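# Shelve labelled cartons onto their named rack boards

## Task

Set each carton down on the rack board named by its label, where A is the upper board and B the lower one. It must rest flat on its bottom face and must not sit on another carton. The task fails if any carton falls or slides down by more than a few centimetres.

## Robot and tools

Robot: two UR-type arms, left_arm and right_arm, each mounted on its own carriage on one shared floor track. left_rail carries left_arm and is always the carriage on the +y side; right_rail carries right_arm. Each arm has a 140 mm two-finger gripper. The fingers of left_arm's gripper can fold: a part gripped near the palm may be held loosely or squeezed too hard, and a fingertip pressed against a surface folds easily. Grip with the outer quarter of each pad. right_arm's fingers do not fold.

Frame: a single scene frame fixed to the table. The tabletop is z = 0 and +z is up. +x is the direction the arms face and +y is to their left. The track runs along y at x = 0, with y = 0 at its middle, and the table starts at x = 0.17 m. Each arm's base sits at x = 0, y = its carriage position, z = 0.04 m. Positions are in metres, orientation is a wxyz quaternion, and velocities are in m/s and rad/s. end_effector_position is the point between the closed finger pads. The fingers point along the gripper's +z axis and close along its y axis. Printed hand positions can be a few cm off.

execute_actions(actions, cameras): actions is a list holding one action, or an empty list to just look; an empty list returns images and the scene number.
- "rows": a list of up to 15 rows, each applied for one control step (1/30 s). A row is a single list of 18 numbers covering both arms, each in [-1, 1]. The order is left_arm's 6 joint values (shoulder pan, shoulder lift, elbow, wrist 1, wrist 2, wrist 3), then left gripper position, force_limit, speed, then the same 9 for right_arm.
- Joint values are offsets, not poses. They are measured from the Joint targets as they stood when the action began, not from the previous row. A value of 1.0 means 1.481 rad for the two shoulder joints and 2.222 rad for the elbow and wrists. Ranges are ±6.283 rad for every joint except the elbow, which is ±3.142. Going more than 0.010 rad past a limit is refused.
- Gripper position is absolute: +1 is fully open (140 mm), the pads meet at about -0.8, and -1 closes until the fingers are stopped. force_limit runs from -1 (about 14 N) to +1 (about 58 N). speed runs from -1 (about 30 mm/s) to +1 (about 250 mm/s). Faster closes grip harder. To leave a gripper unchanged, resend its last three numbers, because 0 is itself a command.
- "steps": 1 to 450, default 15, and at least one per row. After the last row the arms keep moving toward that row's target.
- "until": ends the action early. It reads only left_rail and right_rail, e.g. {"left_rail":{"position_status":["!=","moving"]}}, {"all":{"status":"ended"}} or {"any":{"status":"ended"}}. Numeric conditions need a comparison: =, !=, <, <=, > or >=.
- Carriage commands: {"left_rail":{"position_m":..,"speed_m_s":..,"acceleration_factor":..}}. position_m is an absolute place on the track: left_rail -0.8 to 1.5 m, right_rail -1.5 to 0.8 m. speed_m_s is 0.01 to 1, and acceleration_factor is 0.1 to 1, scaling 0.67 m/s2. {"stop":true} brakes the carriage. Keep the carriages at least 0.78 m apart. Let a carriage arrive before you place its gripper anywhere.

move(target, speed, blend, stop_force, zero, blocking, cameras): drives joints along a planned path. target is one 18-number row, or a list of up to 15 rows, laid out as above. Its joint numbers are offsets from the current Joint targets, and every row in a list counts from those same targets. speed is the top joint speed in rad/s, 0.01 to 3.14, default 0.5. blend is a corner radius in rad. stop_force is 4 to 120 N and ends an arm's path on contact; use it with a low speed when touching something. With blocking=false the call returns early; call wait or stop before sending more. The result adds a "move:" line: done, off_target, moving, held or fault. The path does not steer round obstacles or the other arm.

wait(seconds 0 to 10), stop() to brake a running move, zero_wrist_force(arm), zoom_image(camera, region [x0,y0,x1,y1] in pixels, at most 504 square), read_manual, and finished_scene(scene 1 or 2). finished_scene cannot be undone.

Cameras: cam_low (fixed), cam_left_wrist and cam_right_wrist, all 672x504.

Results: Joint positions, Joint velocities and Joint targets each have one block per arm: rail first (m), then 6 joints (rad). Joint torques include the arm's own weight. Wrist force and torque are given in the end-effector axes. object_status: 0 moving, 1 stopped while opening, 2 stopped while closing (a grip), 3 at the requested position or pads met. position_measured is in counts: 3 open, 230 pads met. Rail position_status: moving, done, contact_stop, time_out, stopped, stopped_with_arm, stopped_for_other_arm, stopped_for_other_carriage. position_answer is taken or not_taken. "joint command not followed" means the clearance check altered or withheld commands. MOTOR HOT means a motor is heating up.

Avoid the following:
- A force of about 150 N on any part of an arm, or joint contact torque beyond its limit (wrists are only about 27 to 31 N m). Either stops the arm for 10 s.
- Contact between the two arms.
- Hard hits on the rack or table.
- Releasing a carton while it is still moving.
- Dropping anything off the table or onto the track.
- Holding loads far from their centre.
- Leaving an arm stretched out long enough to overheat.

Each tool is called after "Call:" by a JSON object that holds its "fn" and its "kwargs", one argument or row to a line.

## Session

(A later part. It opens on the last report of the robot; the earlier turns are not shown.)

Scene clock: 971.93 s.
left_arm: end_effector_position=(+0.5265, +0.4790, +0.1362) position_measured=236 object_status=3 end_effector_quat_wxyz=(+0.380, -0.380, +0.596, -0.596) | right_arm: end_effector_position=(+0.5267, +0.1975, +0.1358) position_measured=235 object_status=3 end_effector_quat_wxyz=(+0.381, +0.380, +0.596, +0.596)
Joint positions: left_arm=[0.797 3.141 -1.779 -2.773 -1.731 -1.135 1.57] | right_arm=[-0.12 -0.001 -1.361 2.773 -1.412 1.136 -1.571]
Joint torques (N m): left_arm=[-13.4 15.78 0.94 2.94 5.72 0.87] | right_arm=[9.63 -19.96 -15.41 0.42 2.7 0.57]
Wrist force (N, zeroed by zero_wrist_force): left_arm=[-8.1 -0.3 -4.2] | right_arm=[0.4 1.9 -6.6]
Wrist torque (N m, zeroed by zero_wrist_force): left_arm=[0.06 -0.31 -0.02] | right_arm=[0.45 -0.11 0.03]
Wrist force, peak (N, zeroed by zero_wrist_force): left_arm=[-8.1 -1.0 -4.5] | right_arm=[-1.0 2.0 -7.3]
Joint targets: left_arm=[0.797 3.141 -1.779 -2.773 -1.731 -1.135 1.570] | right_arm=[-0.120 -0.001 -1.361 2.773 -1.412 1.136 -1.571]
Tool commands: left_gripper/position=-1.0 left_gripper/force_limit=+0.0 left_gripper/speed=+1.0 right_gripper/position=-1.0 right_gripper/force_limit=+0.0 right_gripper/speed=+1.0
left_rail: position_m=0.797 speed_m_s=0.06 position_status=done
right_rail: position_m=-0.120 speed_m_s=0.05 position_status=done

Call:
{"fn": "execute_actions", "kwargs": {
  "actions": [
    {"right_rail":{"position_m":-0.112,"speed_m_s":0.05},"steps":90,"until":{"all":{"status":"ended"}}}
  ]
}}

Scene clock: 982.83 s.
left_arm: end_effector_position=(+0.5265, +0.4790, +0.1362) position_measured=236 object_status=3 end_effector_quat_wxyz=(+0.380, -0.380, +0.596, -0.596) | right_arm: end_effector_position=(+0.5267, +0.2054, +0.1358) position_measured=235 object_status=3 end_effector_quat_wxyz=(+0.381, +0.380, +0.596, +0.596)
Joint positions: left_arm=[0.797 3.141 -1.779 -2.773 -1.731 -1.135 1.57] | right_arm=[-0.112 -0.001 -1.361 2.773 -1.412 1.136 -1.571]
Joint torques (N m): left_arm=[-15.65 18.92 0.94 4.02 5.93 1.06] | right_arm=[10 -21.13 -14.24 0.48 -2.93 0.61]
Wrist force (N, zeroed by zero_wrist_force): left_arm=[-9.9 -0.8 -6.4] | right_arm=[-16.4 3.8 -17.0]
Wrist torque (N m, zeroed by zero_wrist_force): left_arm=[0.05 -0.41 -0.03] | right_arm=[0.42 -0.36 0.04]
Wrist force, peak (N, zeroed by zero_wrist_force): left_arm=[-10.1 -1.2 -6.7] | right_arm=[-15.8 4.5 -18.5]
Joint targets: left_arm=[0.797 3.141 -1.779 -2.773 -1.731 -1.135 1.570] | right_arm=[-0.112 -0.001 -1.361 2.773 -1.412 1.136 -1.571]
Tool commands: left_gripper/position=-1.0 left_gripper/force_limit=+0.0 left_gripper/speed=+1.0 right_gripper/position=-1.0 right_gripper/force_limit=+0.0 right_gripper/speed=+1.0
left_rail: position_m=0.797 speed_m_s=0.06 position_status=done
right_rail: position_m=-0.112 speed_m_s=0.05 position_status=done

Call:
{"fn": "execute_actions", "kwargs": {
  "actions": [
    {"right_rail":{"position_m":-0.1085,"speed_m_s":0.05},"steps":90,"until":{"all":{"status":"ended"}}}
  ]
}}

Call:
{"fn": "move", "kwargs": {
  "target": [
    [0,0.5069,0.1323,-0.4702,0,0,-1,0,1,0,-0.5069,-0.1323,0.4702,0,0,-1,0,1],
    [0,0.5502,0.3288,-0.6955,0,0,-1,0,1,0,-0.5502,-0.3288,0.6955,0,0,-1,0,1],
    [0,0.4150,0.3721,-0.6487,0,0,-1,0,1,0,-0.4150,-0.3721,0.6487,0,0,-1,0,1],
    [0,0.2445,0.4523,-0.6153,0,0,-1,0,1,0,-0.2445,-0.4523,0.6153,0,0,-1,0,1]
  ],
  "speed": 0.28,
  "blend": 0.05,
  "cameras": ["all"]
}}

Scene clock: 992.93 s.
left_arm: end_effector_position=(+0.5265, +0.4790, +0.1362) position_measured=236 object_status=3 end_effector_quat_wxyz=(+0.380, -0.380, +0.596, -0.596) | right_arm: end_effector_position=(+0.5267, +0.2090, +0.1358) position_measured=235 object_status=3 end_effector_quat_wxyz=(+0.381, +0.380, +0.596, +0.596)
Joint positions: left_arm=[0.797 3.141 -1.779 -2.773 -1.731 -1.135 1.57] | right_arm=[-0.109 -0.001 -1.361 2.773 -1.412 1.136 -1.571]
Joint torques (N m): left_arm=[-14.65 18.86 8.68 4.15 7.06 0.8] | right_arm=[11.06 -20.28 -14.65 0.29 -9.78 0.51]
Wrist force (N, zeroed by zero_wrist_force): left_arm=[-34.7 -3.9 -18.8] | right_arm=[-45.5 6.1 -28.6]
Wrist torque (N m, zeroed by zero_wrist_force): left_arm=[0.10 -1.28 -0.05] | right_arm=[0.38 -0.96 0.06]
Wrist force, peak (N, zeroed by zero_wrist_force): left_arm=[-35.2 -3.1 -18.3] | right_arm=[-45.1 6.4 -30.1]
Joint targets: left_arm=[0.797 3.141 -1.779 -2.773 -1.731 -1.135 1.570] | right_arm=[-0.109 -0.001 -1.361 2.773 -1.412 1.136 -1.571]
Tool commands: left_gripper/position=-1.0 left_gripper/force_limit=+0.0 left_gripper/speed=+1.0 right_gripper/position=-1.0 right_gripper/force_limit=+0.0 right_gripper/speed=+1.0
left_rail: position_m=0.797 speed_m_s=0.06 position_status=done
right_rail: position_m=-0.109 speed_m_s=0.05 position_status=done

Scene clock: 1000.60 s.
left_arm: end_effector_position=(+0.7856, +0.4789, +0.6816) position_measured=236 object_status=3 end_effector_quat_wxyz=(+0.380, -0.380, +0.596, -0.596) | right_arm: end_effector_position=(+0.7866, +0.2088, +0.6808) position_measured=235 object_status=3 end_effector_quat_wxyz=(+0.381, +0.380, +0.596, +0.596)
Joint positions: left_arm=[0.797 3.141 -1.417 -1.768 -3.098 -1.135 1.57] | right_arm=[-0.109 -0.001 -1.724 1.769 -0.045 1.136 -1.571]
Joint torques (N m): left_arm=[-17.41 24.4 72.14 10.07 17.37 0.84] | right_arm=[28.73 -30.76 -58.47 -11.18 -10.01 0.67]
Wrist force (N, zeroed by zero_wrist_force): left_arm=[-32.0 7.0 -14.9] | right_arm=[-32.3 -5.6 -21.4]
Wrist torque (N m, zeroed by zero_wrist_force): left_arm=[-0.25 -1.14 0.07] | right_arm=[0.71 -0.88 -0.17]
Wrist force, peak (N, zeroed by zero_wrist_force): left_arm=[-40.5 6.9 -20.0] | right_arm=[-45.6 6.2 -28.9]
Joint targets: left_arm=[0.797 3.141 -1.417 -1.768 -3.098 -1.135 1.570] | right_arm=[-0.109 -0.001 -1.724 1.769 -0.045 1.136 -1.571]
left_rail: position_m=0.797 speed_m_s=0.06 position_status=done
right_rail: position_m=-0.109 speed_m_s=0.05 position_status=done
move: done
camera_calibration:
cam_left_wrist: T_world_to_cam=[[-0.0153626, 0.00917932, -0.99984, 0.698149], [0.0907161, 0.995847, 0.0077488, -0.557397], [0.995758, -0.0905826, -0.0161315, -0.545149], [0, 0, 0, 1]] pos_world=[0.604127, 0.499292, 0.693562]
cam_right_wrist: T_world_to_cam=[[-0.0026284, -0.0250872, 0.999682, -0.666326], [0.119333, -0.99255, -0.0245944, 0.131965], [0.992851, 0.11923, 0.00560254, -0.633537], [0, 0, 0, 1]] pos_world=[0.611508, 0.189803, 0.672909]

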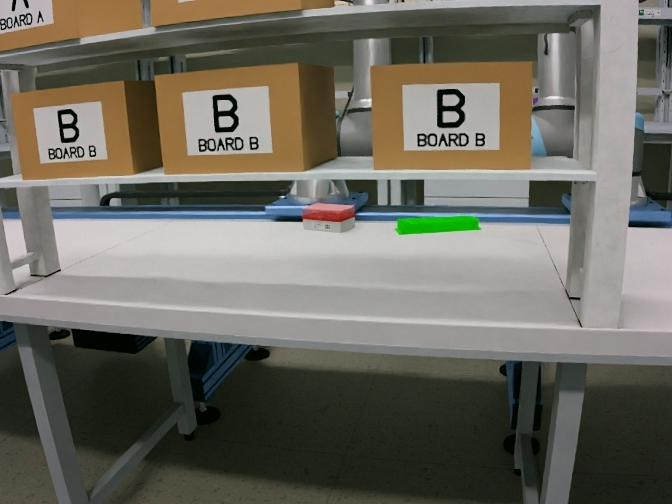

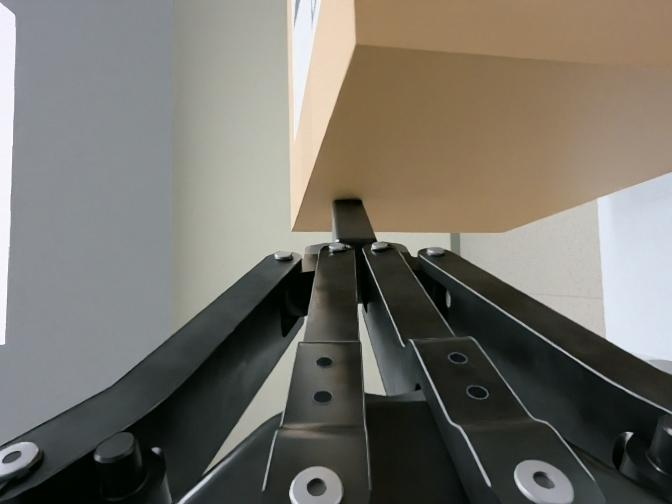

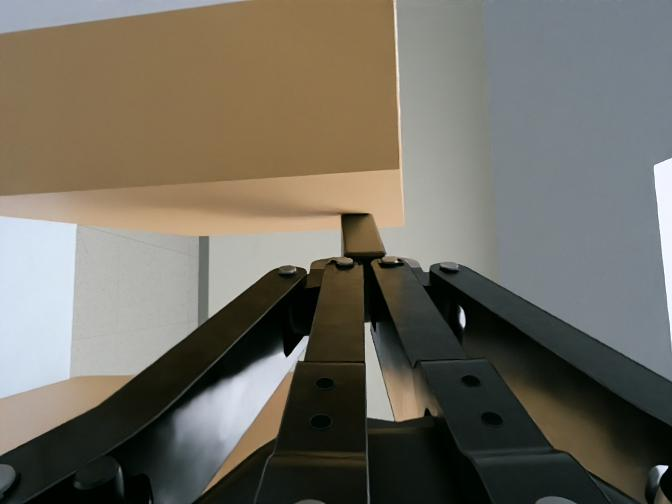

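Call:
{"fn": "move", "kwargs": {
  "target": [0,-0.0084,-0.0474,0.0530,0,0,-1,0,1,0,0.0084,0.0474,-0.0530,0,0,-1,0,1],
  "speed": 0.05,
  "stop_force": 24,
  "cameras": ["all"]
}}

Scene clock: 1007.63 s.
left_arm: end_effector_position=(+0.7864, +0.4789, +0.6157) position_measured=236 object_status=3 end_effector_quat_wxyz=(+0.380, -0.380, +0.596, -0.596) | right_arm: end_effector_position=(+0.7873, +0.2088, +0.6150) position_measured=235 object_status=3 end_effector_quat_wxyz=(+0.381, +0.380, +0.596, +0.596)
Joint positions: left_arm=[0.797 3.141 -1.429 -1.874 -2.98 -1.135 1.57] | right_arm=[-0.109 -0.001 -1.711 1.874 -0.163 1.136 -1.571]
Joint torques (N m): left_arm=[-26.58 17.86 34.85 3.24 6.54 0.72] | right_arm=[37.4 -21.9 -26.72 -2.16 -9.69 0.72]
Wrist force (N, zeroed by zero_wrist_force): left_arm=[-23.7 -3.6 2.7] | right_arm=[-32.0 10.6 -11.5]
Wrist torque (N m, zeroed by zero_wrist_force): left_arm=[0.10 -1.09 -0.06] | right_arm=[0.25 -0.95 0.13]
Wrist force, peak (N, zeroed by zero_wrist_force): left_arm=[-32.5 8.1 -14.5] | right_arm=[-38.0 6.1 -16.2]
Joint targets: left_arm=[0.797 3.141 -1.429 -1.874 -2.980 -1.135 1.570] | right_arm=[-0.109 -0.001 -1.711 1.874 -0.163 1.136 -1.571]
left_rail: position_m=0.797 speed_m_s=0.06 position_status=done
right_rail: position_m=-0.109 speed_m_s=0.05 position_status=done
move: done
camera_calibration:
cam_left_wrist: T_world_to_cam=[[-0.0154613, 0.00918673, -0.999838, 0.632428], [0.0908161, 0.995838, 0.00774561, -0.556914], [0.995748, -0.0906817, -0.0162313, -0.546898], [0, 0, 0, 1]] pos_world=[0.604927, 0.499192, 0.627762]
cam_right_wrist: T_world_to_cam=[[-0.0026284, -0.0250872, 0.999682, -0.600545], [0.119333, -0.99255, -0.0245944, 0.130264], [0.992851, 0.11923, 0.00560254, -0.633863], [0, 0, 0, 1]] pos_world=[0.612208, 0.189803, 0.607109]

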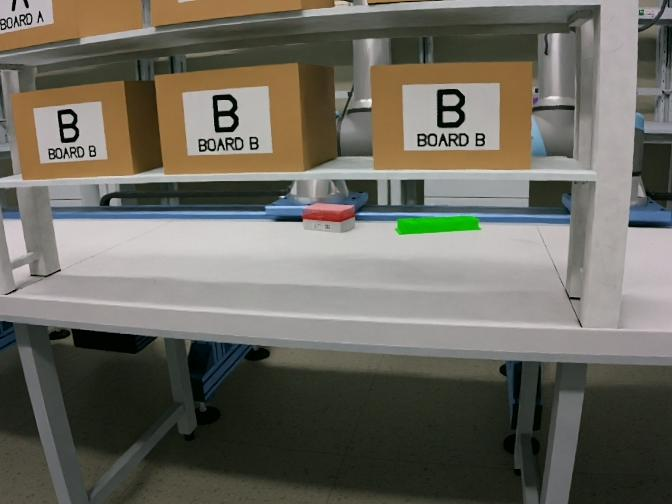

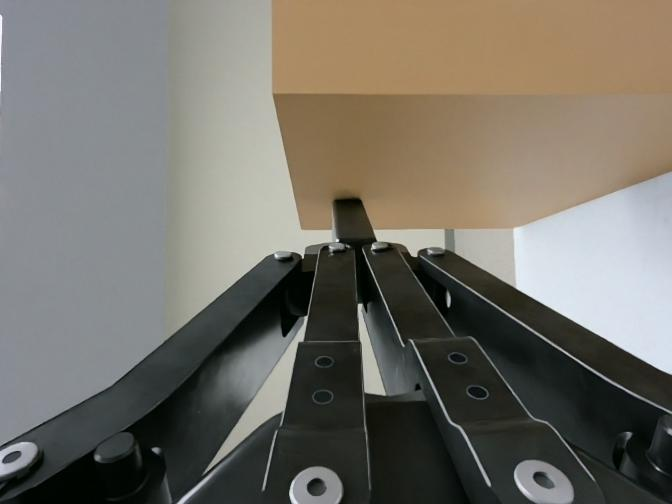

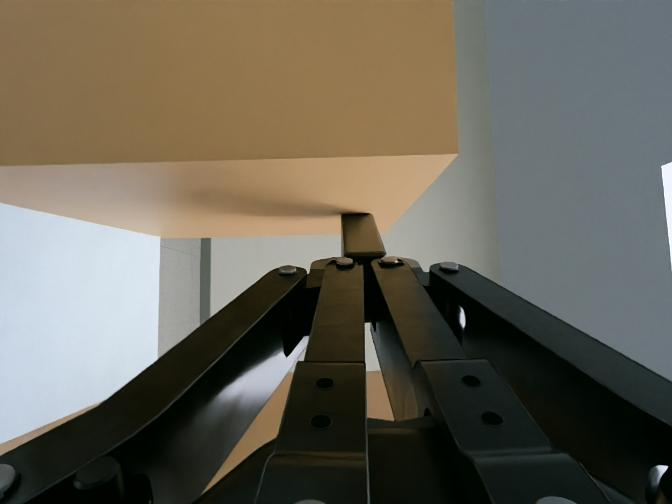

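Flat. Release, retreat, verify.

Call:
{"fn": "execute_actions", "kwargs": {
  "actions": [
    {"right_rail":{"position_m":-0.135},"left_rail":{"position_m":0.83},"steps":90,"until":{"all":{"status":"ended"}}}
  ]
}}

Call:
{"fn": "move", "kwargs": {
  "target": [0,0.3837,-0.2433,-0.0124,0,0,-1,0,1,0,-0.3837,0.2433,0.0124,0,0,-1,0,1],
  "speed": 0.5,
  "cameras": ["all"]
}}

Call:
{"fn": "finished_scene", "kwargs": {
  "scene": 1
}}

Scene clock: 1012.80 s.
left_arm: end_effector_position=(+0.7864, +0.5119, +0.6157) position_measured=236 object_status=3 end_effector_quat_wxyz=(+0.380, -0.380, +0.596, -0.596) | right_arm: end_effector_position=(+0.7873, +0.1824, +0.6150) position_measured=235 object_status=3 end_effector_quat_wxyz=(+0.381, +0.380, +0.596, +0.596)
Joint positions: left_arm=[0.83 3.141 -1.429 -1.874 -2.98 -1.135 1.57] | right_arm=[-0.135 0 -1.711 1.874 -0.163 1.136 -1.571]
Joint torques (N m): left_arm=[-9.82 22.95 63.04 3.1 -1.56 0.8] | right_arm=[-20.16 -47.36 -52.56 -2.74 4.19 0.54]
Wrist force (N, zeroed by zero_wrist_force): left_arm=[0.3 0.0 0.2] | right_arm=[10.5 1.9 -6.8]
Wrist torque (N m, zeroed by zero_wrist_force): left_arm=[-0.03 -0.08 -0.02] | right_arm=[0.61 -1.64 -0.01]
Wrist force, peak (N, zeroed by zero_wrist_force): left_arm=[-24.3 -4.0 2.6] | right_arm=[-32.3 11.3 -11.8]
Joint targets: left_arm=[0.830 3.141 -1.429 -1.874 -2.980 -1.135 1.570] | right_arm=[-0.135 -0.001 -1.711 1.874 -0.163 1.136 -1.571]
Tool commands: left_gripper/position=-1.0 left_gripper/force_limit=+0.0 left_gripper/speed=+1.0 right_gripper/position=-1.0 right_gripper/force_limit=+0.0 right_gripper/speed=+1.0
left_rail: position_m=0.830 speed_m_s=0.06 position_status=done
right_rail: position_m=-0.135 speed_m_s=0.05 position_status=done

Scene clock: 1014.57 s.
left_arm: end_effector_position=(+0.4760, +0.5120, +0.4897) position_measured=236 object_status=3 end_effector_quat_wxyz=(+0.380, -0.380, +0.596, -0.596) | right_arm: end_effector_position=(+0.4767, +0.1825, +0.4893) position_measured=235 object_status=3 end_effector_quat_wxyz=(+0.381, +0.380, +0.596, +0.596)
Joint positions: left_arm=[0.83 3.141 -0.861 -2.414 -3.008 -1.135 1.57] | right_arm=[-0.135 -0.001 -2.279 2.414 -0.135 1.136 -1.571]
Joint torques (N m): left_arm=[-7.67 10.04 41.21 0.02 -2.03 0.76] | right_arm=[9.97 1.04 -35.77 0.76 -2.38 0.56]
Wrist force (N, zeroed by zero_wrist_force): left_arm=[0.3 0.0 0.4] | right_arm=[4.6 3.4 -6.8]
Wrist torque (N m, zeroed by zero_wrist_force): left_arm=[-0.02 -0.09 -0.02] | right_arm=[0.74 -1.02 0.01]
Wrist force, peak (N, zeroed by zero_wrist_force): left_arm=[1.5 2.1 -2.1] | right_arm=[10.1 2.4 -7.1]
Joint targets: left_arm=[0.830 3.141 -0.861 -2.414 -3.008 -1.135 1.570] | right_arm=[-0.135 -0.001 -2.280 2.414 -0.135 1.136 -1.571]
left_rail: position_m=0.830 speed_m_s=0.06 position_status=done
right_rail: position_m=-0.135 speed_m_s=0.05 position_status=done
move: done
camera_calibration:
cam_left_wrist: T_world_to_cam=[[-0.015263, 0.00917105, -0.999841, 0.501195], [0.0907154, 0.995847, 0.0077496, -0.560678], [0.99576, -0.0905827, -0.0160316, -0.236919], [0, 0, 0, 1]] pos_world=[0.294427, 0.532292, 0.501662]
cam_right_wrist: T_world_to_cam=[[-0.00282679, -0.025112, 0.999681, -0.4762], [0.119338, -0.992549, -0.0245954, 0.138018], [0.99285, 0.11923, 0.00580254, -0.321826], [0, 0, 0, 1]] pos_world=[0.301708, 0.163403, 0.48131]

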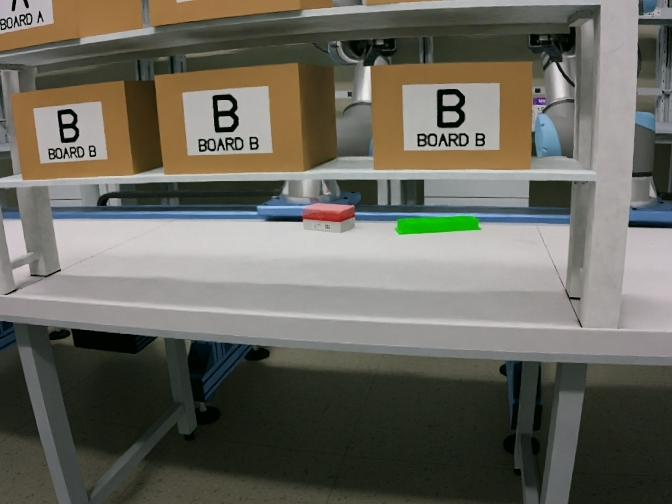

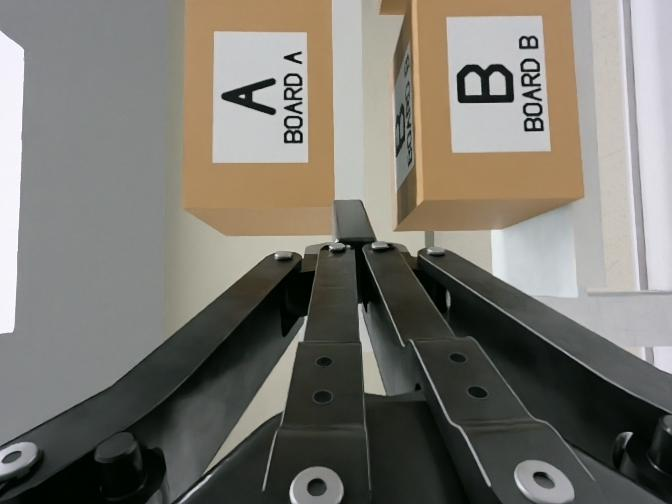

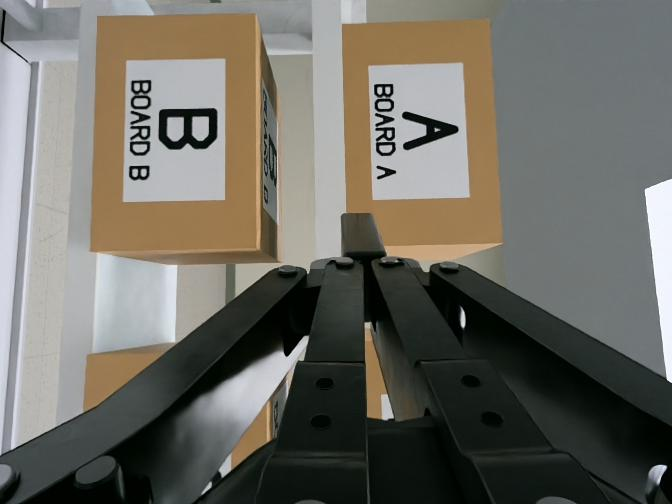

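The scene is finished: the task was done.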